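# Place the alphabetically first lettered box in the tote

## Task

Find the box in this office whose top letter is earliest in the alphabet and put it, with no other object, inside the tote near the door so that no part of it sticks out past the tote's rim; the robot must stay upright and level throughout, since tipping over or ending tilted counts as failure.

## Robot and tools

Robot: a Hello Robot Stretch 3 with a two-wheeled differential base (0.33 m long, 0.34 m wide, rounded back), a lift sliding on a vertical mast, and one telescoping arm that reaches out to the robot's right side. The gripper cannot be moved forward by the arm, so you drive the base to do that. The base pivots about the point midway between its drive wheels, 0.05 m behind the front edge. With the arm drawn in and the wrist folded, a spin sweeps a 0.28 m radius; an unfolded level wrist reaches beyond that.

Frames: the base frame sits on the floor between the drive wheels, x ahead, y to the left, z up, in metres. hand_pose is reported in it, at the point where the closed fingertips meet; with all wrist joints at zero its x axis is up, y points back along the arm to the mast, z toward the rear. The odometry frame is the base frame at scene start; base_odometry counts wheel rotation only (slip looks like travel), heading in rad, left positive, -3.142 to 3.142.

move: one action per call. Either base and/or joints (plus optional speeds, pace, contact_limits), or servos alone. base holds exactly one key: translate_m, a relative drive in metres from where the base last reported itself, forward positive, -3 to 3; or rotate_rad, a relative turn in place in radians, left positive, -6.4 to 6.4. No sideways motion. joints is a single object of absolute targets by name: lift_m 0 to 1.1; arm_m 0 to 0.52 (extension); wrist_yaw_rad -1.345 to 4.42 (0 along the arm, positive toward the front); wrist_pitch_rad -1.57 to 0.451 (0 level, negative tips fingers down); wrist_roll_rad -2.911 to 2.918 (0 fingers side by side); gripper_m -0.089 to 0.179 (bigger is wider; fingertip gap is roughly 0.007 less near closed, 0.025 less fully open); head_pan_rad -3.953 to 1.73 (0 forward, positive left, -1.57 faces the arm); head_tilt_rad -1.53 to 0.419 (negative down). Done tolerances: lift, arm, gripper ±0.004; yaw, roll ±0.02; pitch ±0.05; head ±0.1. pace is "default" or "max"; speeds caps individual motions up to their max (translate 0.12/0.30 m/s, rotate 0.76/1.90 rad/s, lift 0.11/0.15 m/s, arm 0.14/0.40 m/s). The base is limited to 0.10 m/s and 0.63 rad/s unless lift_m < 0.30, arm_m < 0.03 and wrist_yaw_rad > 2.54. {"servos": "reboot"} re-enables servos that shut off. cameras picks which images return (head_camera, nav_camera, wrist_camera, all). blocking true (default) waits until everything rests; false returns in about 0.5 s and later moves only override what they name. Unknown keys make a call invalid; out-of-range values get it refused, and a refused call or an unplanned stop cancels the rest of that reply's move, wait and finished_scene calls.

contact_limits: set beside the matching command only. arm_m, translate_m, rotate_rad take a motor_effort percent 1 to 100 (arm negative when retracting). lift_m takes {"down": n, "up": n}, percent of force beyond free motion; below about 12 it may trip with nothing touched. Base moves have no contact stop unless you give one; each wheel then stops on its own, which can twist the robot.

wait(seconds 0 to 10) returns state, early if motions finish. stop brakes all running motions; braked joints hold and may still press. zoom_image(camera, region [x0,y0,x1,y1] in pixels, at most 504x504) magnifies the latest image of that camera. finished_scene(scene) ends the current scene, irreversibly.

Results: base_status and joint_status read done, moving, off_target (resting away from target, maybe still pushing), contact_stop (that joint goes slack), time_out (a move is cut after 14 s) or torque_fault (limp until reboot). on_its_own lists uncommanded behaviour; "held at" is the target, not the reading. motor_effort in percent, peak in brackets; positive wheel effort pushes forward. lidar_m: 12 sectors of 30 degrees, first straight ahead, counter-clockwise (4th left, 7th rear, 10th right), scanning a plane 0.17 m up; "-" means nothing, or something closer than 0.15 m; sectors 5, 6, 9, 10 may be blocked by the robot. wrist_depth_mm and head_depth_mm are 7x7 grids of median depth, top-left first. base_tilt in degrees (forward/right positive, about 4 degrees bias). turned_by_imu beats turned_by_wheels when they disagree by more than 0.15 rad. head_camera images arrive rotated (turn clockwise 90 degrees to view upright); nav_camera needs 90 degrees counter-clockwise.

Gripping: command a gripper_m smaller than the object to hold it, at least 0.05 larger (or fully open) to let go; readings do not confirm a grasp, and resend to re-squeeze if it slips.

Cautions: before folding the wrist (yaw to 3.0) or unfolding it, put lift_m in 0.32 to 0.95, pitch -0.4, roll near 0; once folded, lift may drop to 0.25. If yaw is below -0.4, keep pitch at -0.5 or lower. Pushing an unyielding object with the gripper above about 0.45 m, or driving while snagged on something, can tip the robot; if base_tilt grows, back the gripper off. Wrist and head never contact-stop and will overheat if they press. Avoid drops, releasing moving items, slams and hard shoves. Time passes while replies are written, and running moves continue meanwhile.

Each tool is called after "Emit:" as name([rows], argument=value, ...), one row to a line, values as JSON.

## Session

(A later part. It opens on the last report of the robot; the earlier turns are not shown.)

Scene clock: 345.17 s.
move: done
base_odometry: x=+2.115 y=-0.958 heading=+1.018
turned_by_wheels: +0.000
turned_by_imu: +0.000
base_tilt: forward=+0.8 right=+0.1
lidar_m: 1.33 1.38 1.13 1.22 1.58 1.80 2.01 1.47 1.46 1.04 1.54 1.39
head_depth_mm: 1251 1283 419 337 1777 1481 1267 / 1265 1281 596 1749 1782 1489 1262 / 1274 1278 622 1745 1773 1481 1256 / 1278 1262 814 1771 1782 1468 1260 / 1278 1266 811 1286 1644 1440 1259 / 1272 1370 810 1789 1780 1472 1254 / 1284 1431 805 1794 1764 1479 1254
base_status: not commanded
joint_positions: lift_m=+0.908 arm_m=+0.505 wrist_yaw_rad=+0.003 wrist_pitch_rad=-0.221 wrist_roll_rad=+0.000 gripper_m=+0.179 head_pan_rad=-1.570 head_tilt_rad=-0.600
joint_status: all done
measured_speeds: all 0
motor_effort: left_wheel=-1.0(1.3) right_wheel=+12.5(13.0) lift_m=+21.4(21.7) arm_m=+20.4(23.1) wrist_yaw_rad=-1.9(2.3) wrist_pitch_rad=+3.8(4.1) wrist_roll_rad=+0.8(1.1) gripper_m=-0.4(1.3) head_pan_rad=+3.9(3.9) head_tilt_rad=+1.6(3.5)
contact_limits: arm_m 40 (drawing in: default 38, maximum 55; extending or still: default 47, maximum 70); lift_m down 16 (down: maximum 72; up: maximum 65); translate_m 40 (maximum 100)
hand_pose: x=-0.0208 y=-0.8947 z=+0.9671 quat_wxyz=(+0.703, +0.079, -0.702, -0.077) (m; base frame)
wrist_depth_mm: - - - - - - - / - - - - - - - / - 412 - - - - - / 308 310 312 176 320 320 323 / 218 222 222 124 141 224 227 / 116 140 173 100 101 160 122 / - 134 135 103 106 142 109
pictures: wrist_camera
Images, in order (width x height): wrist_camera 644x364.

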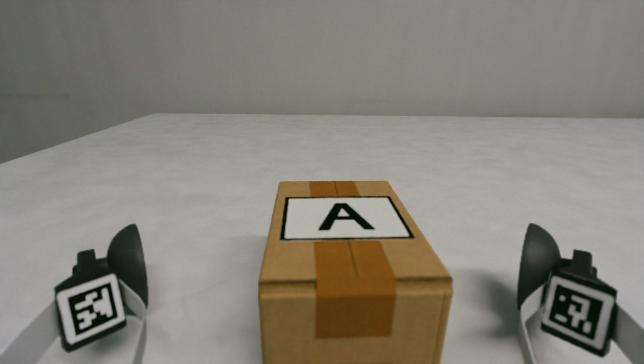

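Emit:
move(joints={"gripper_m": 0.025}, cameras=["wrist_camera"])

Emit:
move(joints={"lift_m": 0.99}, cameras=["wrist_camera"])

Scene clock: 350.53 s.
move: done
base_odometry: x=+2.115 y=-0.958 heading=+1.018
turned_by_wheels: +0.000
turned_by_imu: +0.001
base_tilt: forward=+1.2 right=+0.0
lidar_m: 1.34 1.38 1.14 1.22 1.58 1.80 2.01 1.47 1.46 1.05 1.53 1.39
head_depth_mm: 1250 1269 419 337 1809 1484 1272 / 1262 1282 598 1738 1795 1483 1272 / 1267 1281 621 1731 1792 1479 1260 / 1277 1272 815 1755 1785 1478 1262 / 1274 1266 815 1295 1639 1439 1260 / 1281 1350 808 1792 1767 1480 1271 / 1298 1429 808 1804 1797 1481 1262
base_status: not commanded
joint_positions: lift_m=+0.908 arm_m=+0.505 wrist_yaw_rad=+0.003 wrist_pitch_rad=-0.220 wrist_roll_rad=+0.000 gripper_m=+0.027 head_pan_rad=-1.570 head_tilt_rad=-0.600
joint_status: all done
measured_speeds: all 0
motor_effort: left_wheel=-0.9(1.4) right_wheel=+12.8(12.9) lift_m=+22.6(22.9) arm_m=+2.7(9.6) wrist_yaw_rad=-2.1(2.4) wrist_pitch_rad=+3.1(4.0) wrist_roll_rad=+0.9(1.1) gripper_m=-28.9(98.5) head_pan_rad=+1.7(3.5) head_tilt_rad=+1.2(3.0)
contact_limits: arm_m 40 (drawing in: default 38, maximum 55; extending or still: default 47, maximum 70); lift_m down 16 (down: maximum 72; up: maximum 65); translate_m 40 (maximum 100)
hand_pose: x=-0.0208 y=-0.8948 z=+0.9673 quat_wxyz=(+0.703, +0.079, -0.702, -0.077) (m; base frame)
wrist_depth_mm: - - - - - - - / - - - - - - - / - - - - - - - / 310 310 316 177 321 323 324 / 220 222 153 124 144 226 227 / 171 171 124 103 126 160 176 / 145 131 127 106 108 132 142
pictures: wrist_camera
Images, in order (width x height): wrist_camera 644x364.

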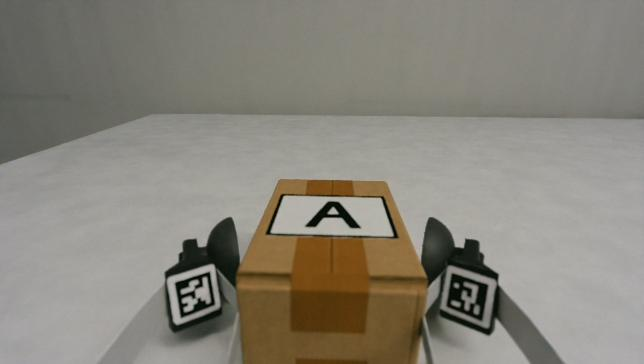

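Scene clock: 352.10 s.
move: done
base_odometry: x=+2.115 y=-0.958 heading=+1.018
turned_by_wheels: +0.000
turned_by_imu: +0.000
base_tilt: forward=+1.1 right=-0.1
lidar_m: 1.33 1.38 1.13 1.23 1.59 1.80 2.01 1.47 1.46 1.04 1.53 1.39
head_depth_mm: 1234 382 777 1738 1793 1487 1263 / 1216 538 820 1759 1773 1480 1268 / 1250 567 778 1754 1790 1474 1255 / 1265 1264 816 1772 1793 1460 1252 / 1290 1267 815 1290 1639 1439 1256 / 1280 1357 811 1797 1783 1462 1263 / 1297 1437 807 1794 1780 1473 1246
base_status: not commanded
joint_positions: lift_m=+0.990 arm_m=+0.505 wrist_yaw_rad=+0.003 wrist_pitch_rad=-0.226 wrist_roll_rad=+0.000 gripper_m=+0.029 head_pan_rad=-1.570 head_tilt_rad=-0.600
joint_status: all done
measured_speeds: all 0
motor_effort: left_wheel=-1.2(1.2) right_wheel=+12.7(13.1) lift_m=+30.2(33.2) arm_m=-3.4(3.4) wrist_yaw_rad=-1.9(2.2) wrist_pitch_rad=+4.6(4.9) wrist_roll_rad=+0.9(1.0) gripper_m=-14.7(30.6) head_pan_rad=+1.8(3.0) head_tilt_rad=+3.6(3.6)
contact_limits: arm_m 40 (drawing in: default 38, maximum 55; extending or still: default 47, maximum 70); translate_m 40 (maximum 100)
hand_pose: x=-0.0208 y=-0.8943 z=+1.0477 quat_wxyz=(+0.703, +0.081, -0.702, -0.079) (m; base frame)
wrist_depth_mm: - - - - - - - / - - - - - - - / - - - - - - - / - - - 176 - - - / 373 376 148 128 140 380 379 / 289 290 125 103 127 272 301 / 245 121 110 106 107 225 242
pictures: wrist_camera
Images, in order (width x height): wrist_camera 644x364.

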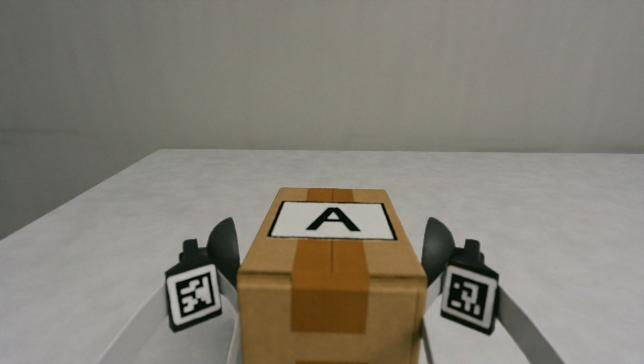

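Emit:
move(joints={"arm_m": 0.0, "lift_m": 1.02})

Emit:
move(base={"translate_m": 0.7}, joints={"lift_m": 0.55, "head_pan_rad": 0.0, "head_tilt_rad": -0.5}, contact_limits={"translate_m": 40})

Emit:
move(base={"rotate_rad": 1.571}, cameras=["wrist_camera", "nav_camera"])

Scene clock: 385.27 s.
move: done
base_odometry: x=+2.115 y=-0.958 heading=+1.018
turned_by_wheels: +0.000
turned_by_imu: +0.001
base_tilt: forward=+0.8 right=-0.2
lidar_m: 1.34 1.38 1.14 1.22 1.58 1.80 2.01 1.47 1.46 1.04 1.53 1.39
head_depth_mm: 1258 1284 817 - - - - / 1252 1283 913 - - - - / 1260 1275 908 - - - - / 1282 1273 815 393 1721 1491 1257 / 1269 1267 818 1287 1626 1433 1260 / 1289 1369 813 1788 1780 1470 1258 / 1290 1428 811 1796 1770 1475 1252
base_status: not commanded
joint_positions: lift_m=+1.020 arm_m=+0.002 wrist_yaw_rad=+0.003 wrist_pitch_rad=-0.227 wrist_roll_rad=+0.000 gripper_m=+0.029 head_pan_rad=-1.570 head_tilt_rad=-0.600
joint_status: all done
joint sent to its limit — arm_m, lower limit.
measured_speeds: all 0
motor_effort: left_wheel=-1.1(1.3) right_wheel=+12.4(13.0) lift_m=+30.4(32.9) arm_m=-19.7(22.6) wrist_yaw_rad=-1.5(2.4) wrist_pitch_rad=+4.6(5.1) wrist_roll_rad=+0.8(1.2) gripper_m=-15.2(15.9) head_pan_rad=+2.2(3.5) head_tilt_rad=+1.1(3.1)
contact_limits: translate_m 40 (maximum 100)
hand_pose: x=-0.0208 y=-0.3910 z=+1.0777 quat_wxyz=(+0.703, +0.081, -0.702, -0.079) (m; base frame)
wrist_depth_mm: - - - - - - - / - - - - - - - / - - - - - - - / - - - 175 - - - / - - 148 128 138 - - / - - 125 103 127 - - / - 120 110 106 107 - -
pictures: none

Scene clock: 393.37 s.
move: done
base_odometry: x=+2.482 y=-0.363 heading=+1.018
turned_by_wheels: +0.000
turned_by_imu: +0.000
base_tilt: forward=+1.0 right=-0.1
lidar_m: 0.64 0.66 0.89 1.35 1.14 1.62 2.69 2.01 1.13 1.47 0.93 0.67
head_depth_mm: 505 547 598 657 716 834 958 / 507 550 599 661 717 835 962 / 508 551 602 664 722 845 966 / 510 554 606 672 722 852 980 / 514 555 607 671 727 857 984 / 514 560 613 676 735 870 992 / 518 564 617 681 736 873 1001
base_status: done
joint_positions: lift_m=+0.550 arm_m=+0.002 wrist_yaw_rad=+0.003 wrist_pitch_rad=-0.227 wrist_roll_rad=+0.000 gripper_m=+0.029 head_pan_rad=+0.000 head_tilt_rad=-0.499
joint_status: all done
measured_speeds: all 0
motor_effort: left_wheel=+8.4(12.6) right_wheel=+2.0(13.2) lift_m=+22.8(28.3) arm_m=+3.1(19.5) wrist_yaw_rad=-2.0(2.7) wrist_pitch_rad=+4.9(5.3) wrist_roll_rad=+0.8(1.1) gripper_m=-14.7(16.1) head_pan_rad=-2.6(4.9) head_tilt_rad=+0.1(4.8)
contact_limits: translate_m 40 (maximum 100)
hand_pose: x=-0.0208 y=-0.3910 z=+0.6075 quat_wxyz=(+0.703, +0.081, -0.702, -0.079) (m; base frame)
wrist_depth_mm: - - - - - - - / - - - - - - - / - - - - - - - / - - - - - - - / - - 153 128 146 - - / - 124 125 103 127 - - / - 803 111 106 107 119 856
pictures: none

Scene clock: 396.97 s.
move: done
base_odometry: x=+2.482 y=-0.363 heading=+2.588
turned_by_wheels: +1.570
turned_by_imu: +1.566
base_tilt: forward=+0.9 right=-0.3
lidar_m: 1.43 1.14 1.62 2.69 2.16 1.13 1.48 0.95 0.67 0.64 0.66 0.88
head_depth_mm: 2272 2223 2184 2182 1943 1616 1341 / 2805 3019 3235 2680 2010 1610 1347 / 2841 3065 3286 2644 2009 1615 1326 / 2780 3050 3294 2655 2001 1606 1345 / 2868 3163 3322 2646 1969 1612 1335 / 2720 1353 1387 1403 1466 1522 1331 / 955 1074 1126 1483 1752 1541 1329
base_status: done
joint_positions: lift_m=+0.550 arm_m=+0.002 wrist_yaw_rad=+0.003 wrist_pitch_rad=-0.227 wrist_roll_rad=+0.000 gripper_m=+0.029 head_pan_rad=+0.000 head_tilt_rad=-0.499
joint_status: not commanded
measured_speeds: all 0
motor_effort: left_wheel=-10.1(14.4) right_wheel=+10.8(15.1) lift_m=+23.5(23.9) arm_m=+0.6(6.2) wrist_yaw_rad=-1.6(2.2) wrist_pitch_rad=+5.0(5.2) wrist_roll_rad=+0.8(1.1) gripper_m=-14.4(16.0) head_pan_rad=-3.7(4.6) head_tilt_rad=-0.8(1.7)
hand_pose: x=-0.0209 y=-0.3910 z=+0.6075 quat_wxyz=(+0.703, +0.081, -0.702, -0.080) (m; base frame)
wrist_depth_mm: - - - - - - - / - - - - - - - / - - - - - - - / - - - 175 - - - / - - 147 128 138 - - / - - 125 102 127 120 - / - 92 - 106 106 112 -
pictures: nav_camera (sideways), wrist_camera
Images, in order (width x height): nav_camera 672x504, wrist_camera 644x364.

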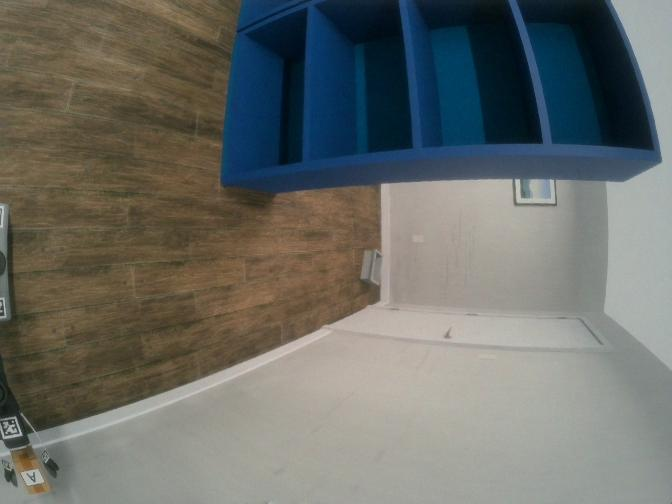

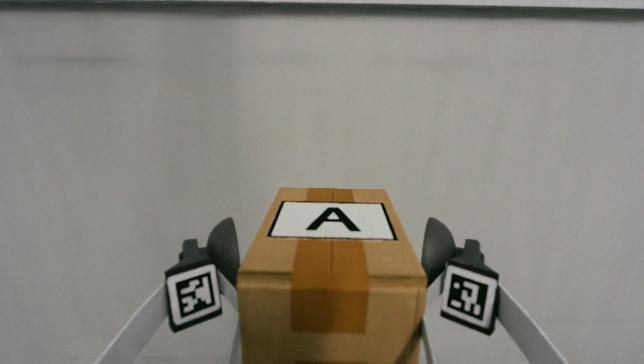

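Emit:
move(base={"translate_m": 1.2}, contact_limits={"translate_m": 40})

Emit:
move(base={"translate_m": 0.85}, contact_limits={"translate_m": 40}, cameras=["head_camera", "nav_camera"])

Scene clock: 414.83 s.
move: done
base_odometry: x=+1.461 y=+0.268 heading=+2.589
turned_by_wheels: +0.000
turned_by_imu: +0.000
base_tilt: forward=+1.1 right=-0.2
lidar_m: 2.04 2.15 0.38 0.36 0.37 2.80 2.27 0.88 0.63 0.60 0.62 0.82
head_depth_mm: 1759 1901 2049 1960 1884 1602 1344 / 1777 1914 2107 2306 2023 1609 1337 / 1793 1917 2097 2338 1911 1594 1343 / 1781 1928 2140 2305 1996 1603 1335 / 1802 1956 2121 2308 1982 1589 1338 / 1787 1929 2133 2337 1974 1593 1334 / 1799 1963 2153 2349 1988 1590 1331
base_status: done
joint_positions: lift_m=+0.550 arm_m=+0.002 wrist_yaw_rad=+0.003 wrist_pitch_rad=-0.227 wrist_roll_rad=+0.000 gripper_m=+0.029 head_pan_rad=+0.000 head_tilt_rad=-0.500
joint_status: not commanded
measured_speeds: all 0
motor_effort: left_wheel=+7.0(13.2) right_wheel=+2.6(14.1) lift_m=+28.2(28.2) arm_m=-18.3(20.6) wrist_yaw_rad=-1.6(2.4) wrist_pitch_rad=+4.6(5.4) wrist_roll_rad=+0.8(1.2) gripper_m=-14.4(16.0) head_pan_rad=-3.8(4.3) head_tilt_rad=-2.7(4.0)
contact_limits: translate_m 40 (maximum 100)
hand_pose: x=-0.0209 y=-0.3910 z=+0.6075 quat_wxyz=(+0.703, +0.081, -0.702, -0.080) (m; base frame)
wrist_depth_mm: - - - - - - - / - - - - - - - / - - - - - - - / - - - 175 - - - / - - 148 128 138 - - / - - 125 103 127 120 - / - 92 - 106 106 113 -
pictures: none

Scene clock: 424.43 s.
move: done
base_odometry: x=+0.738 y=+0.714 heading=+2.589
turned_by_wheels: +0.000
turned_by_imu: +0.000
base_tilt: forward=+1.1 right=-0.2
lidar_m: 1.25 1.29 1.71 2.20 0.71 0.62 2.62 0.84 0.60 0.54 0.56 0.75
head_depth_mm: 1041 1133 1235 1367 1520 1605 1344 / 1051 1129 1244 1364 1526 1617 1307 / 1046 1129 1242 1363 1529 1616 1339 / 1047 1139 1237 1378 1540 1592 1306 / 1053 1134 1244 1384 1553 1591 1342 / 1052 1145 1251 1390 1553 1586 1330 / 1059 1156 1252 1382 1555 1591 1338
base_status: done
joint_positions: lift_m=+0.550 arm_m=+0.002 wrist_yaw_rad=+0.003 wrist_pitch_rad=-0.227 wrist_roll_rad=+0.000 gripper_m=+0.029 head_pan_rad=+0.000 head_tilt_rad=-0.500
joint_status: not commanded
measured_speeds: all 0
motor_effort: left_wheel=+8.5(12.6) right_wheel=+2.3(10.3) lift_m=+30.5(30.9) arm_m=-17.1(18.7) wrist_yaw_rad=-1.6(2.2) wrist_pitch_rad=+4.7(5.2) wrist_roll_rad=+0.9(1.1) gripper_m=-15.0(16.3) head_pan_rad=-2.1(4.4) head_tilt_rad=-0.4(3.3)
contact_limits: translate_m 40 (maximum 100)
hand_pose: x=-0.0209 y=-0.3910 z=+0.6075 quat_wxyz=(+0.703, +0.081, -0.702, -0.080) (m; base frame)
wrist_depth_mm: 267 267 - - - - - / 277 281 - - - - - / 295 296 - - - - - / 311 313 307 175 - - - / 331 333 148 128 138 - - / 347 345 125 103 127 120 - / - 93 110 106 106 113 -
pictures: head_camera (sideways), nav_camera (sideways)
Images, in order (width x height): head_camera 896x504, nav_camera 672x504.

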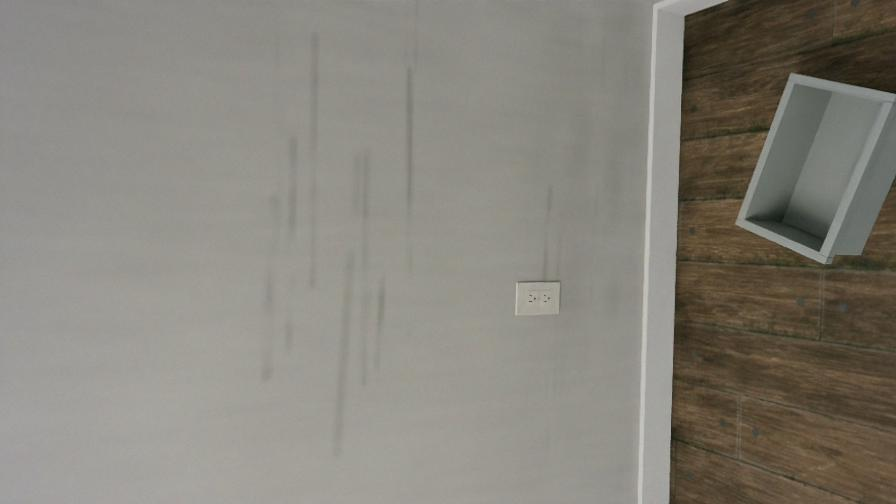

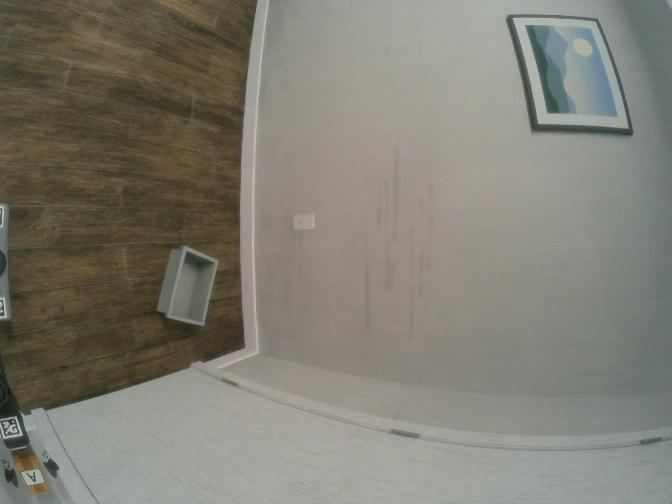

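Emit:
move(base={"rotate_rad": 1.571}, joints={"head_pan_rad": -1.57, "head_tilt_rad": -0.8}, cameras=["all"])

Scene clock: 443.53 s.
move: done
base_odometry: x=+0.738 y=+0.714 heading=-2.124
turned_by_wheels: +1.570
turned_by_imu: +1.566
base_tilt: forward=+1.0 right=-0.1
lidar_m: 2.34 0.72 0.62 2.79 0.85 0.60 0.54 0.56 0.74 1.25 1.28 1.68
head_depth_mm: 1103 1256 1459 1651 1504 1312 1163 / 1103 1270 1467 1676 1467 1307 1156 / 1108 1263 1467 1667 1482 695 538 / 1105 1261 1466 1688 1473 1265 1116 / 1110 1263 1482 1676 1512 1308 1158 / 1110 1269 1473 1690 1501 1308 1159 / 1117 1274 1475 1677 1511 1314 1163
base_status: done
joint_positions: lift_m=+0.550 arm_m=+0.002 wrist_yaw_rad=+0.002 wrist_pitch_rad=-0.227 wrist_roll_rad=+0.000 gripper_m=+0.029 head_pan_rad=-1.574 head_tilt_rad=-0.802
joint_status: all done
measured_speeds: all 0
motor_effort: left_wheel=-11.5(14.0) right_wheel=+9.8(15.1) lift_m=+27.7(31.2) arm_m=-20.4(20.8) wrist_yaw_rad=-1.0(2.1) wrist_pitch_rad=+4.6(5.3) wrist_roll_rad=+0.8(1.1) gripper_m=-14.6(15.9) head_pan_rad=+2.3(5.3) head_tilt_rad=-1.7(6.7)
hand_pose: x=-0.0209 y=-0.3910 z=+0.6075 quat_wxyz=(+0.703, +0.081, -0.702, -0.080) (m; base frame)
wrist_depth_mm: - - - - - - 570 / - - - - - - 588 / - - - - - - 633 / - - - - - - 644 / - - 153 128 145 715 - / - - 125 103 127 124 - / 860 789 111 106 107 119 -
pictures: head_camera (sideways), nav_camera (sideways), wrist_camera
Images, in order (width x height): head_camera 896x504, nav_camera 672x504, wrist_camera 644x364.

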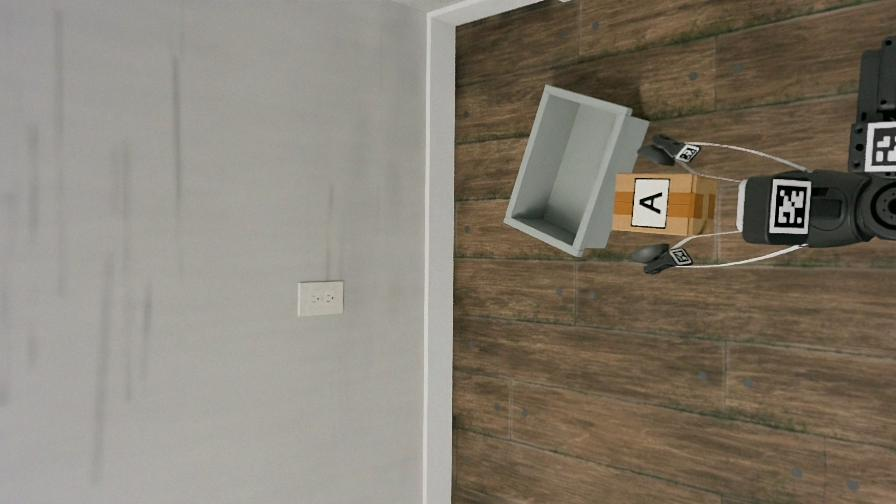

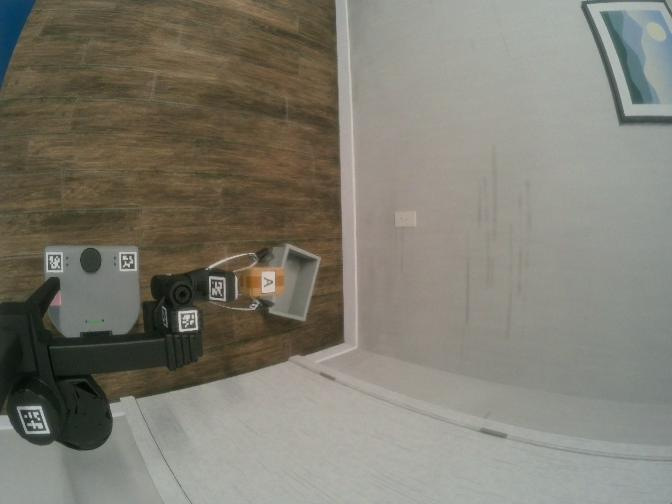

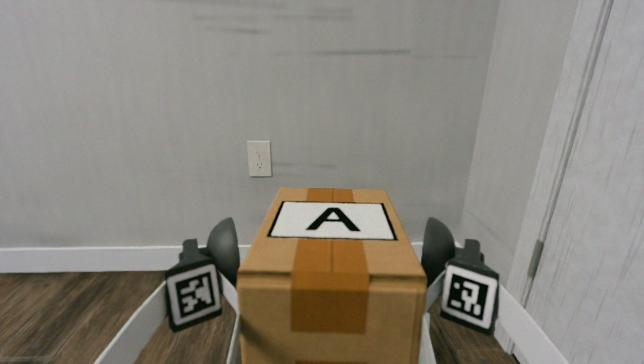

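Emit:
move(base={"rotate_rad": -1.571})

Emit:
move(base={"translate_m": 0.22})

Emit:
move(base={"rotate_rad": 1.571})

Emit:
move(base={"translate_m": -0.12}, joints={"wrist_pitch_rad": -1.5}, cameras=["all"])

Scene clock: 501.30 s.
move: done
base_odometry: x=+0.738 y=+0.714 heading=+2.589
turned_by_wheels: -1.570
turned_by_imu: -1.565
base_tilt: forward=+1.0 right=-0.2
lidar_m: 1.25 1.29 1.71 2.21 0.71 0.62 2.63 0.84 0.60 0.54 0.56 0.75
head_depth_mm: 477 543 630 752 924 1224 1162 / 479 545 634 754 935 1223 1157 / 481 547 634 759 916 698 540 / 470 536 622 741 913 1145 1110 / 455 522 610 735 916 1217 1165 / 468 530 596 743 927 1219 1161 / 468 534 607 744 929 1227 1159
base_status: done
joint_positions: lift_m=+0.550 arm_m=+0.002 wrist_yaw_rad=+0.002 wrist_pitch_rad=-0.227 wrist_roll_rad=+0.000 gripper_m=+0.029 head_pan_rad=-1.570 head_tilt_rad=-0.800
joint_status: not commanded
measured_speeds: all 0
motor_effort: left_wheel=+11.5(15.5) right_wheel=-9.9(14.1) lift_m=+21.5(24.8) arm_m=-20.2(21.0) wrist_yaw_rad=-1.4(2.0) wrist_pitch_rad=+4.6(5.1) wrist_roll_rad=+0.8(1.1) gripper_m=-14.6(16.5) head_pan_rad=+2.7(4.2) head_tilt_rad=+0.9(2.1)
hand_pose: x=-0.0209 y=-0.3910 z=+0.6075 quat_wxyz=(+0.703, +0.081, -0.702, -0.080) (m; base frame)
wrist_depth_mm: 267 267 - - - - - / 281 279 - - - - - / 295 299 - - - - - / 312 314 306 175 - - - / 330 333 149 128 138 - - / 349 342 125 103 127 120 - / - 93 110 106 106 113 -
pictures: none

Scene clock: 504.60 s.
move: done
base_odometry: x=+0.551 y=+0.829 heading=+2.589
turned_by_wheels: +0.000
turned_by_imu: +0.001
base_tilt: forward=+1.1 right=-0.2
lidar_m: 1.03 1.06 1.41 2.60 1.04 0.81 2.59 0.83 0.56 0.54 0.55 0.74
head_depth_mm: 453 506 582 719 918 1200 1168 / 454 516 591 717 868 1201 1169 / 455 518 585 716 862 699 540 / 455 519 590 722 895 1124 1110 / 458 520 605 726 902 1185 1162 / 460 523 607 730 909 1191 1161 / 460 524 610 730 911 1204 1162
base_status: done
joint_positions: lift_m=+0.550 arm_m=+0.002 wrist_yaw_rad=+0.002 wrist_pitch_rad=-0.227 wrist_roll_rad=+0.000 gripper_m=+0.029 head_pan_rad=-1.570 head_tilt_rad=-0.800
joint_status: not commanded
measured_speeds: all 0
motor_effort: left_wheel=+8.6(15.2) right_wheel=+1.5(6.6) lift_m=+23.6(23.6) arm_m=-19.5(20.6) wrist_yaw_rad=-1.3(2.0) wrist_pitch_rad=+4.9(5.3) wrist_roll_rad=+0.8(1.1) gripper_m=-14.6(16.0) head_pan_rad=+2.2(4.1) head_tilt_rad=+0.6(2.1)
hand_pose: x=-0.0209 y=-0.3910 z=+0.6075 quat_wxyz=(+0.703, +0.081, -0.702, -0.080) (m; base frame)
wrist_depth_mm: 259 260 261 266 265 - - / 271 274 276 280 276 - - / 286 286 291 292 294 - - / 303 307 308 303 310 - - / 322 323 153 128 139 - - / 344 336 125 103 127 120 - / - 92 - 106 106 113 -
pictures: none

Scene clock: 508.20 s.
move: done
base_odometry: x=+0.551 y=+0.829 heading=-2.124
turned_by_wheels: +1.570
turned_by_imu: +1.566
base_tilt: forward=+1.1 right=-0.1
lidar_m: 2.60 1.05 0.81 2.73 0.85 0.56 0.54 0.56 0.73 1.03 1.06 1.40
head_depth_mm: 907 1035 1196 1412 1491 1306 1159 / 907 1031 1193 1429 1509 1282 1170 / 908 1034 1200 1428 1509 696 540 / 911 1034 1200 1438 1506 1273 1102 / 915 1036 1204 1437 1502 1303 1156 / 914 1039 1207 1449 1506 1311 1153 / 917 1048 1208 1453 1510 1311 1160
base_status: done
joint_positions: lift_m=+0.550 arm_m=+0.002 wrist_yaw_rad=+0.002 wrist_pitch_rad=-0.227 wrist_roll_rad=+0.000 gripper_m=+0.029 head_pan_rad=-1.570 head_tilt_rad=-0.800
joint_status: not commanded
measured_speeds: all 0
motor_effort: left_wheel=-10.0(14.7) right_wheel=+11.2(15.0) lift_m=+25.9(26.1) arm_m=-20.3(20.8) wrist_yaw_rad=-1.1(2.0) wrist_pitch_rad=+4.7(5.4) wrist_roll_rad=+0.8(1.0) gripper_m=-14.7(16.1) head_pan_rad=+1.9(4.1) head_tilt_rad=+0.6(2.1)
hand_pose: x=-0.0210 y=-0.3910 z=+0.6075 quat_wxyz=(+0.703, +0.081, -0.702, -0.080) (m; base frame)
wrist_depth_mm: - - - - - - - / - - - - - - - / - - - - - - - / - - - 175 - - - / - - 147 128 138 - - / - - 125 103 127 120 535 / 856 800 110 106 107 120 520
pictures: none

Scene clock: 510.53 s.
move: done
base_odometry: x=+0.614 y=+0.931 heading=-2.124
turned_by_wheels: +0.000
turned_by_imu: +0.000
base_tilt: forward=+1.1 right=-0.1
lidar_m: 2.69 1.04 0.87 2.16 0.67 0.43 0.42 0.43 0.57 1.04 1.07 1.40
head_depth_mm: 916 1040 1209 1386 1413 1288 1163 / 914 1038 1202 1439 1502 1319 1164 / 914 1042 1206 1435 1512 1293 1160 / 912 1042 1214 1457 1506 1292 1166 / 918 1043 1217 1447 1507 1289 1161 / 922 1044 1216 1457 1499 1308 1157 / 914 1048 1219 1464 1517 1309 1161
base_status: done
joint_positions: lift_m=+0.550 arm_m=+0.002 wrist_yaw_rad=+0.002 wrist_pitch_rad=-1.496 wrist_roll_rad=+0.000 gripper_m=+0.029 head_pan_rad=-1.570 head_tilt_rad=-0.800
joint_status: all done
measured_speeds: all 0
motor_effort: left_wheel=-1.7(13.4) right_wheel=-7.4(9.7) lift_m=+27.3(27.8) arm_m=-19.5(20.6) wrist_yaw_rad=-1.1(1.7) wrist_pitch_rad=-0.9(6.6) wrist_roll_rad=+0.7(1.0) gripper_m=-14.9(16.2) head_pan_rad=+2.8(3.6) head_tilt_rad=+1.8(1.9)
hand_pose: x=-0.0216 y=-0.1419 z=+0.4314 quat_wxyz=(+0.519, +0.481, -0.517, -0.481) (m; base frame)
wrist_depth_mm: 573 576 573 575 573 559 481 / 579 587 569 579 571 569 486 / 581 582 577 579 577 572 488 / 581 587 589 572 569 583 497 / 607 596 150 126 135 577 504 / 605 589 125 102 127 585 513 / 617 612 111 107 106 120 490
pictures: head_camera (sideways), nav_camera (sideways), wrist_camera
Images, in order (width x height): head_camera 896x504, nav_camera 672x504, wrist_camera 644x364.

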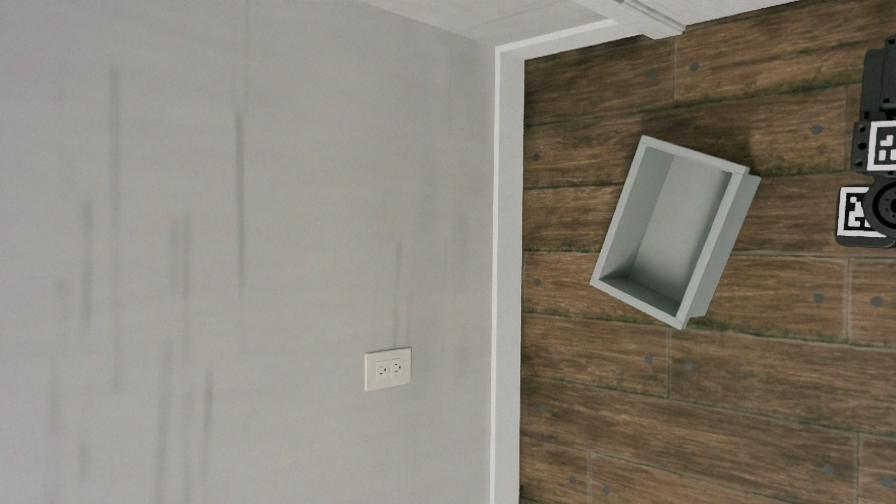

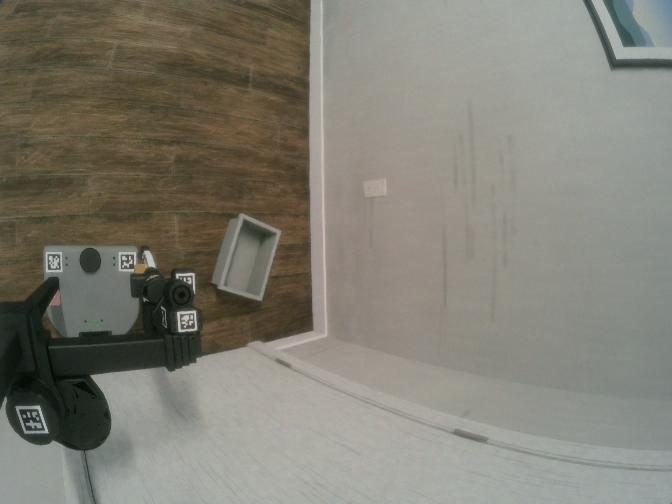

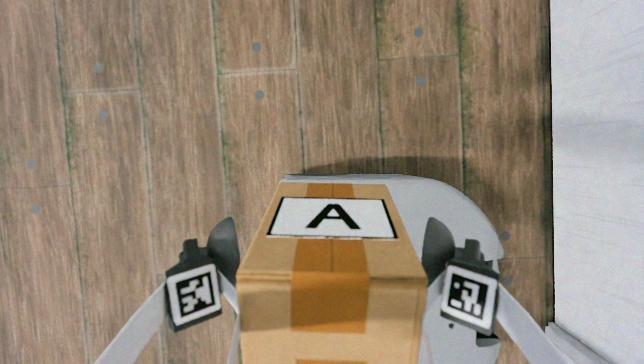

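Emit:
move(joints={"arm_m": 0.446, "wrist_pitch_rad": -1.54}, contact_limits={"arm_m": 40}, cameras=["all"])

Scene clock: 529.77 s.
move: done
base_odometry: x=+0.614 y=+0.931 heading=-2.124
turned_by_wheels: +0.000
turned_by_imu: +0.001
base_tilt: forward=+1.1 right=-0.1
lidar_m: 2.70 1.04 0.87 2.17 0.67 0.43 0.42 0.43 0.57 1.04 1.06 1.40
head_depth_mm: 914 1035 1201 1363 1421 1300 1129 / 914 1037 1207 778 632 544 479 / 912 1036 1205 761 1315 1289 1159 / 919 1048 1211 1407 1381 1285 1157 / 920 1041 1212 1445 1510 1292 1156 / 916 1049 1208 1457 1504 1312 1159 / 921 1048 1208 1459 1499 1305 1156
base_status: not commanded
joint_positions: lift_m=+0.550 arm_m=+0.446 wrist_yaw_rad=+0.002 wrist_pitch_rad=-1.535 wrist_roll_rad=+0.000 gripper_m=+0.029 head_pan_rad=-1.570 head_tilt_rad=-0.800
joint_status: all done
measured_speeds: all 0
motor_effort: left_wheel=-1.9(2.1) right_wheel=-7.8(7.9) lift_m=+30.2(31.4) arm_m=+21.2(23.6) wrist_yaw_rad=-1.1(2.1) wrist_pitch_rad=-1.1(4.7) wrist_roll_rad=+1.0(1.1) gripper_m=-14.1(16.3) head_pan_rad=+1.8(3.6) head_tilt_rad=+1.9(1.9)
contact_limits: arm_m 40 (drawing in: default 38, maximum 55; extending or still: default 47, maximum 70)
hand_pose: x=-0.0217 y=-0.5759 z=+0.4318 quat_wxyz=(+0.509, +0.492, -0.508, -0.491) (m; base frame)
wrist_depth_mm: 561 573 560 550 555 552 481 / 570 564 561 561 568 558 474 / 586 586 579 - 571 568 476 / 589 592 593 167 585 577 493 / 596 589 150 125 144 581 500 / 616 604 125 102 127 124 507 / 618 616 111 106 107 604 -
pictures: head_camera (sideways), nav_camera (sideways), wrist_camera
Images, in order (width x height): head_camera 896x504, nav_camera 672x504, wrist_camera 644x364.

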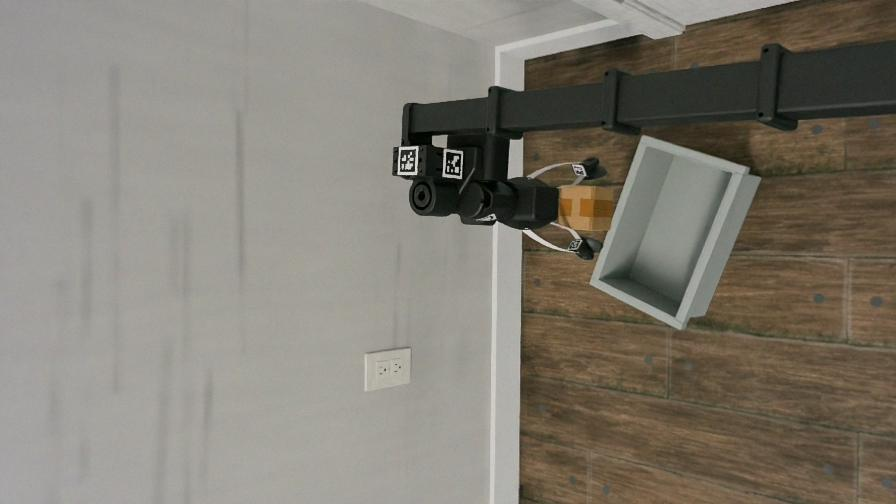

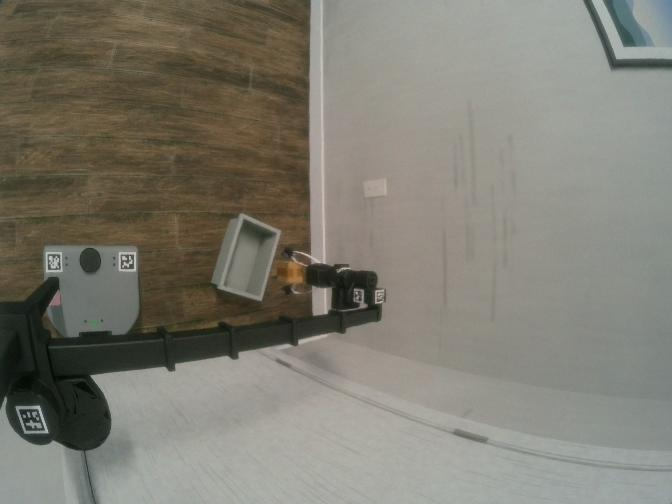

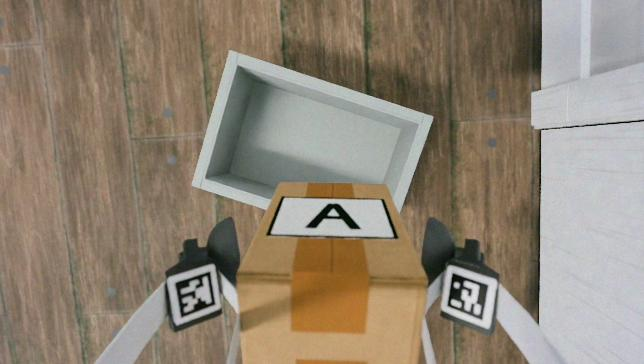

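Emit:
move(joints={"arm_m": 0.47, "lift_m": 0.36}, contact_limits={"arm_m": 40, "lift_m": {"down": 18}}, cameras=["head_camera", "wrist_camera"])

Scene clock: 547.23 s.
move: done
base_odometry: x=+0.614 y=+0.931 heading=-2.124
turned_by_wheels: +0.000
turned_by_imu: +0.001
base_tilt: forward=+1.1 right=-0.1
lidar_m: 2.70 1.04 0.87 2.17 0.67 0.43 0.42 0.43 0.57 1.04 1.06 1.40
head_depth_mm: 912 1041 1204 1379 1413 1289 1160 / 911 1042 1200 1442 1475 1246 658 / 910 1043 1216 1409 915 1282 1165 / 917 1035 1210 1453 1474 1264 1161 / 916 1039 1206 1451 1499 1287 1163 / 916 1045 1218 1445 1506 1302 1163 / 918 1049 1222 1470 1519 1308 1158
base_status: not commanded
joint_positions: lift_m=+0.360 arm_m=+0.470 wrist_yaw_rad=+0.002 wrist_pitch_rad=-1.536 wrist_roll_rad=+0.000 gripper_m=+0.029 head_pan_rad=-1.570 head_tilt_rad=-0.800
joint_status: all done
measured_speeds: all 0
motor_effort: left_wheel=-1.9(2.1) right_wheel=-7.4(8.0) lift_m=+21.5(26.1) arm_m=+15.0(22.9) wrist_yaw_rad=-1.1(1.7) wrist_pitch_rad=-0.8(1.4) wrist_roll_rad=+0.8(1.1) gripper_m=-14.8(15.7) head_pan_rad=+2.1(3.3) head_tilt_rad=-0.2(1.8)
contact_limits: arm_m 40 (drawing in: default 38, maximum 55; extending or still: default 47, maximum 70); lift_m down 18 (down: maximum 72; up: maximum 65)
hand_pose: x=-0.0217 y=-0.5998 z=+0.2418 quat_wxyz=(+0.509, +0.492, -0.508, -0.491) (m; base frame)
wrist_depth_mm: 388 384 379 379 378 378 370 / 388 392 321 329 379 379 380 / 396 396 - - 310 390 383 / 404 296 - 168 - 395 390 / 413 322 150 126 135 401 400 / 418 412 124 102 127 402 407 / 426 120 111 106 108 410 409
pictures: head_camera (sideways), wrist_camera
Images, in order (width x height): head_camera 896x504, wrist_camera 644x364.

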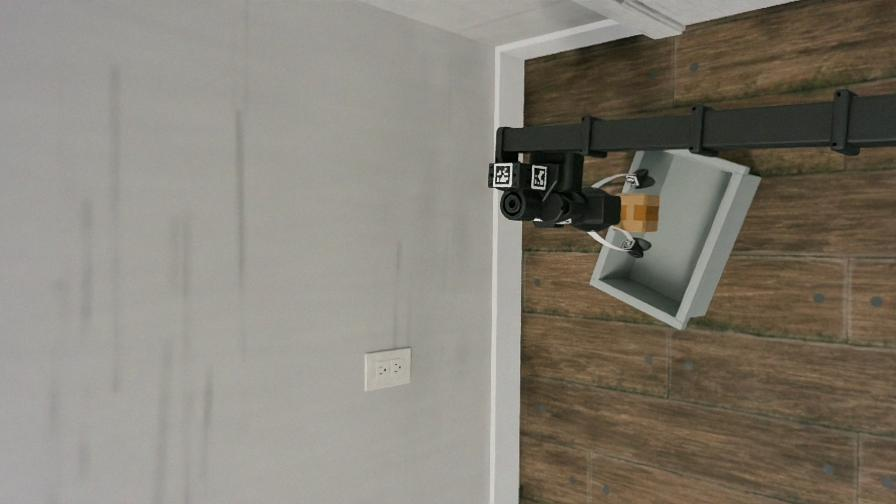

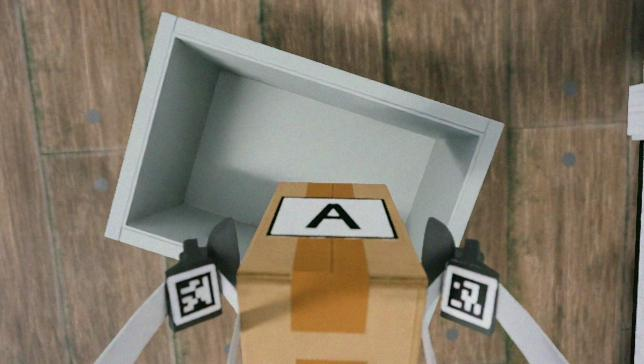

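Emit:
move(joints={"lift_m": 0.2, "arm_m": 0.478}, contact_limits={"lift_m": {"down": 16}}, cameras=["head_camera", "wrist_camera"])

Scene clock: 560.50 s.
move: done
base_odometry: x=+0.614 y=+0.931 heading=-2.124
turned_by_wheels: +0.000
turned_by_imu: +0.001
base_tilt: forward=+1.1 right=-0.2
lidar_m: 2.70 1.04 0.87 2.17 0.67 0.43 0.42 0.43 0.57 1.04 1.07 1.40
head_depth_mm: 913 1037 1212 1369 1423 1282 1159 / 914 1027 1212 1426 1509 1283 1143 / 916 1038 1206 1434 1041 1230 1141 / 919 1047 1214 1436 1514 1265 1159 / 921 1044 1218 1450 1489 1281 1171 / 920 1049 1210 1460 1498 1313 1160 / 919 1052 1225 1451 1512 1323 1163
base_status: not commanded
joint_positions: lift_m=+0.200 arm_m=+0.478 wrist_yaw_rad=+0.002 wrist_pitch_rad=-1.536 wrist_roll_rad=+0.000 gripper_m=+0.029 head_pan_rad=-1.570 head_tilt_rad=-0.800
joint_status: all done
measured_speeds: all 0
motor_effort: left_wheel=-2.0(2.1) right_wheel=-7.2(7.8) lift_m=+21.0(23.5) arm_m=+20.4(22.6) wrist_yaw_rad=-1.5(1.8) wrist_pitch_rad=-0.9(1.3) wrist_roll_rad=+0.7(1.0) gripper_m=-15.3(15.7) head_pan_rad=+2.9(3.0) head_tilt_rad=-0.7(1.9)
contact_limits: lift_m down 16 (down: maximum 72; up: maximum 65)
hand_pose: x=-0.0217 y=-0.6077 z=+0.0818 quat_wxyz=(+0.509, +0.492, -0.508, -0.491) (m; base frame)
wrist_depth_mm: - 196 163 128 117 227 227 / - - - 192 150 118 117 / - - - - 215 179 128 / - - - 165 - - - / - - 146 126 135 - - / 199 205 124 102 127 120 - / 161 121 127 106 106 113 -
pictures: head_camera (sideways), wrist_camera
Images, in order (width x height): head_camera 896x504, wrist_camera 644x364.

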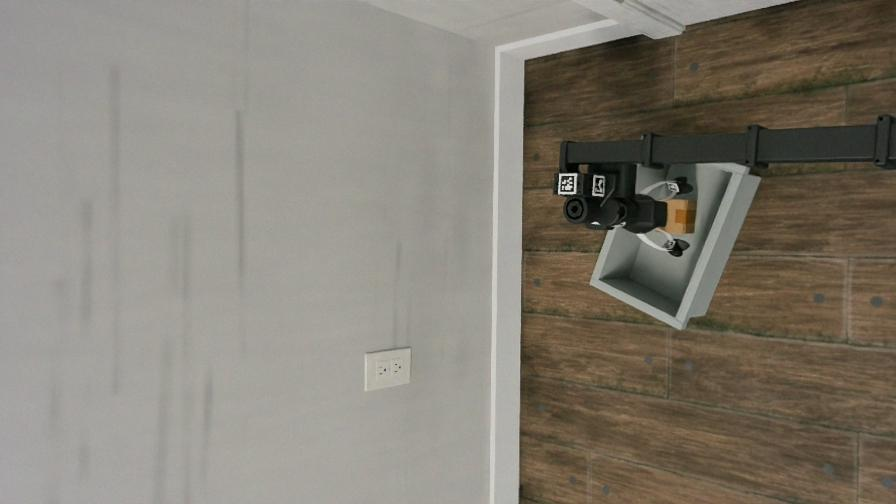

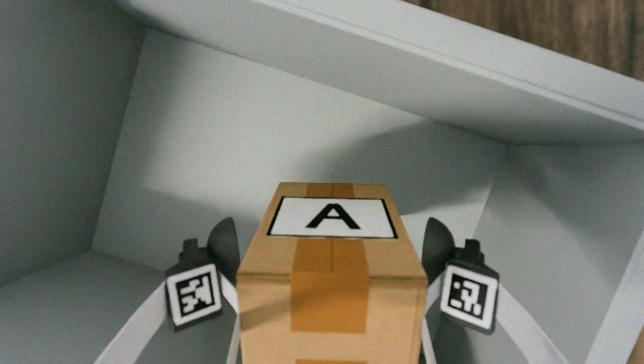

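Emit:
move(joints={"lift_m": 0.165}, speeds={"lift_m": 0.02}, contact_limits={"lift_m": {"down": 14}}, cameras=["wrist_camera"])

Scene clock: 564.87 s.
move: done
base_odometry: x=+0.614 y=+0.931 heading=-2.124
turned_by_wheels: +0.000
turned_by_imu: +0.001
base_tilt: forward=+1.0 right=+0.0
lidar_m: 2.71 1.04 0.87 2.17 0.67 0.43 0.42 0.43 0.57 1.04 1.06 1.40
head_depth_mm: 910 1033 1200 1373 1422 1287 1166 / 915 1037 1210 1450 1511 1305 1139 / 914 1042 1206 1443 1064 1198 1120 / 918 1043 1203 1444 1510 1265 1166 / 918 1043 1209 1442 1519 1290 1160 / 917 1047 1223 1464 1509 1308 1161 / 922 1052 1216 1463 1509 1311 1155
base_status: not commanded
joint_positions: lift_m=+0.165 arm_m=+0.478 wrist_yaw_rad=+0.002 wrist_pitch_rad=-1.536 wrist_roll_rad=+0.000 gripper_m=+0.029 head_pan_rad=-1.570 head_tilt_rad=-0.800
joint_status: all done
measured_speeds: all 0
motor_effort: left_wheel=-2.0(2.1) right_wheel=-7.5(8.1) lift_m=+22.0(23.6) arm_m=+18.1(19.5) wrist_yaw_rad=-1.0(1.8) wrist_pitch_rad=-0.7(1.3) wrist_roll_rad=+0.8(1.1) gripper_m=-15.4(16.3) head_pan_rad=+1.6(3.3) head_tilt_rad=+0.0(1.4)
contact_limits: lift_m down 14 (down: maximum 72; up: maximum 65)
hand_pose: x=-0.0217 y=-0.6077 z=+0.0468 quat_wxyz=(+0.509, +0.492, -0.508, -0.491) (m; base frame)
wrist_depth_mm: - 196 163 121 100 - - / - - 199 197 149 111 103 / - - - - - 166 132 / - - - 167 - - - / - - 146 126 134 - - / 194 188 124 102 127 120 - / 161 121 127 106 106 113 -
pictures: wrist_camera
Images, in order (width x height): wrist_camera 644x364.

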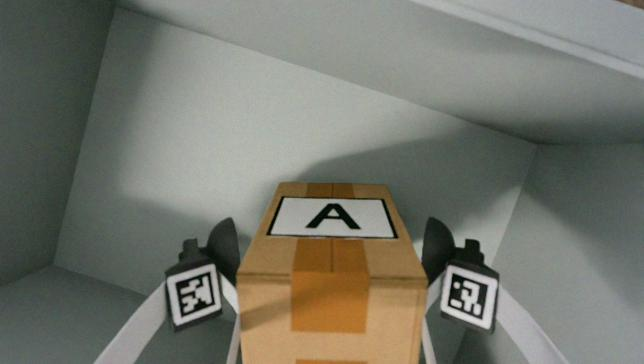

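Emit:
move(joints={"lift_m": 0.14}, speeds={"lift_m": 0.02}, contact_limits={"lift_m": {"down": 14}}, cameras=["wrist_camera"])

Scene clock: 567.77 s.
move: contact_stop
base_odometry: x=+0.614 y=+0.931 heading=-2.124
turned_by_wheels: +0.000
turned_by_imu: +0.000
base_tilt: forward=+1.1 right=-0.2
lidar_m: 2.70 1.04 0.87 2.17 0.67 0.43 0.42 0.43 0.57 1.04 1.06 1.40
head_depth_mm: 912 1041 1202 1370 1417 1291 1164 / 913 1039 1204 1426 1502 1314 1145 / 915 1038 1209 1444 1067 1106 1128 / 918 1042 1211 1448 1506 1264 1170 / 921 1041 1215 1457 1503 1293 1176 / 921 1045 1213 1444 1513 1315 1159 / 922 1047 1221 1458 1502 1319 1160
base_status: not commanded
joint_positions: lift_m=+0.154 arm_m=+0.478 wrist_yaw_rad=+0.002 wrist_pitch_rad=-1.534 wrist_roll_rad=+0.000 gripper_m=+0.029 head_pan_rad=-1.570 head_tilt_rad=-0.800
joint_status: lift_m contact_stop (moved -0.011 of -0.025)
measured_speeds: translate_m=+0.000 rotate_rad=+0.000 lift_m=+0.003 arm_m=+0.000 wrist_yaw_rad=+0.000 wrist_pitch_rad=+0.000 wrist_roll_rad=+0.000 head_pan_rad=+0.000 head_tilt_rad=+0.000
on_its_own: lift_m is slack since a contact_stop (your +0.140 is given up)
motor_effort: left_wheel=-1.8(2.1) right_wheel=-4.0(7.7) lift_m=+21.8(22.6) arm_m=+16.8(17.4) wrist_yaw_rad=-1.5(1.9) wrist_pitch_rad=-1.2(1.5) wrist_roll_rad=+0.8(1.1) gripper_m=-15.6(16.0) head_pan_rad=+1.9(3.0) head_tilt_rad=-0.6(1.2)
contact_limits: lift_m down 14 (down: maximum 72; up: maximum 65)
hand_pose: x=-0.0217 y=-0.6082 z=+0.0358 quat_wxyz=(+0.510, +0.491, -0.508, -0.491) (m; base frame)
wrist_depth_mm: - 187 159 123 99 - - / - 190 189 187 149 111 - / - 192 192 192 190 190 125 / 197 196 195 192 193 194 - / - 198 150 126 144 195 - / 192 121 123 102 107 121 - / 163 162 127 105 106 114 -
pictures: wrist_camera
Images, in order (width x height): wrist_camera 644x364.

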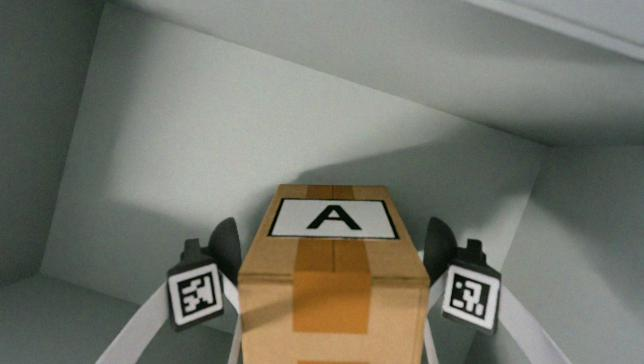

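Emit:
move(joints={"lift_m": 0.155}, cameras=[])

Emit:
move(joints={"gripper_m": 0.14}, cameras=["wrist_camera"])

Scene clock: 570.33 s.
move: done
base_odometry: x=+0.614 y=+0.931 heading=-2.124
turned_by_wheels: +0.000
turned_by_imu: +0.000
base_tilt: forward=+1.0 right=-0.1
lidar_m: 2.70 1.04 0.87 2.17 0.66 0.43 0.42 0.43 0.57 1.04 1.07 1.40
head_depth_mm: 912 1043 1207 1376 1412 1283 1165 / 914 1040 1204 1435 1500 1310 1144 / 914 1041 1219 1453 1068 1101 1120 / 912 1043 1211 1456 1509 1261 1167 / 919 1044 1216 1445 1498 1282 1165 / 920 1043 1222 1461 1506 1304 1164 / 918 1045 1221 1457 1506 1319 1160
base_status: not commanded
joint_positions: lift_m=+0.155 arm_m=+0.478 wrist_yaw_rad=+0.002 wrist_pitch_rad=-1.534 wrist_roll_rad=+0.000 gripper_m=+0.029 head_pan_rad=-1.570 head_tilt_rad=-0.800
joint_status: all done
measured_speeds: all 0
motor_effort: left_wheel=-1.8(2.0) right_wheel=-4.2(4.5) lift_m=+28.9(28.9) arm_m=+15.5(16.0) wrist_yaw_rad=-1.2(1.4) wrist_pitch_rad=-1.1(1.6) wrist_roll_rad=+0.8(1.0) gripper_m=-15.1(16.0) head_pan_rad=+1.5(1.9) head_tilt_rad=-0.1(1.0)
hand_pose: x=-0.0217 y=-0.6082 z=+0.0368 quat_wxyz=(+0.510, +0.491, -0.508, -0.491) (m; base frame)
wrist_depth_mm: - 188 159 124 100 - - / - 191 189 188 154 112 - / - 192 193 191 190 190 126 / 197 195 195 194 193 192 - / - 198 153 126 145 195 - / 191 121 124 102 127 120 - / 163 120 127 106 106 114 -
pictures: none
No camera images: "cameras" was empty.

Scene clock: 571.97 s.
move: done
base_odometry: x=+0.614 y=+0.931 heading=-2.124
turned_by_wheels: +0.000
turned_by_imu: +0.000
base_tilt: forward=+1.0 right=-0.1
lidar_m: 2.69 1.04 0.87 2.17 0.67 0.43 0.42 0.43 0.57 1.04 1.07 1.40
head_depth_mm: 914 1040 1209 1375 1424 1298 1155 / 911 1038 1204 1443 1512 1312 1148 / 911 1039 1213 1440 1070 1109 1126 / 914 1046 1205 1446 1515 1260 1160 / 917 1048 1210 1446 1501 1293 1161 / 917 1049 1218 1453 1503 1315 1158 / 921 1050 1226 1456 1505 1315 1162
base_status: not commanded
joint_positions: lift_m=+0.155 arm_m=+0.478 wrist_yaw_rad=+0.002 wrist_pitch_rad=-1.535 wrist_roll_rad=+0.000 gripper_m=+0.140 head_pan_rad=-1.570 head_tilt_rad=-0.800
joint_status: all done
measured_speeds: all 0
motor_effort: left_wheel=-1.9(2.1) right_wheel=-4.0(4.5) lift_m=+27.8(28.9) arm_m=+15.1(15.8) wrist_yaw_rad=-1.3(1.8) wrist_pitch_rad=-1.2(1.5) wrist_roll_rad=+0.8(1.1) gripper_m=+0.1(86.4) head_pan_rad=+0.9(3.0) head_tilt_rad=-1.4(1.4)
hand_pose: x=-0.0217 y=-0.6081 z=+0.0368 quat_wxyz=(+0.510, +0.492, -0.508, -0.491) (m; base frame)
wrist_depth_mm: - 187 161 123 99 - - / - 189 189 188 154 113 104 / - 193 192 191 191 189 126 / 196 197 193 117 192 193 - / - 197 107 106 195 146 - / 195 123 110 108 108 120 - / - 154 188 112 - 115 95
pictures: wrist_camera
Images, in order (width x height): wrist_camera 644x364.

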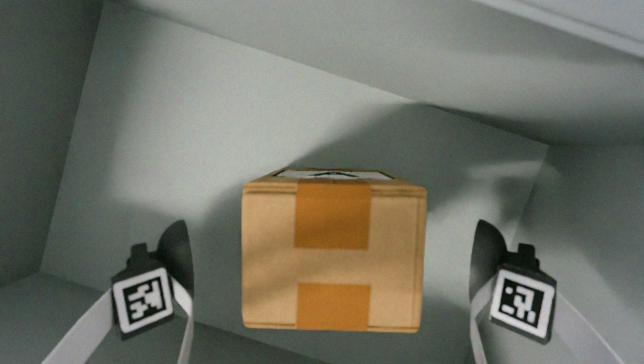

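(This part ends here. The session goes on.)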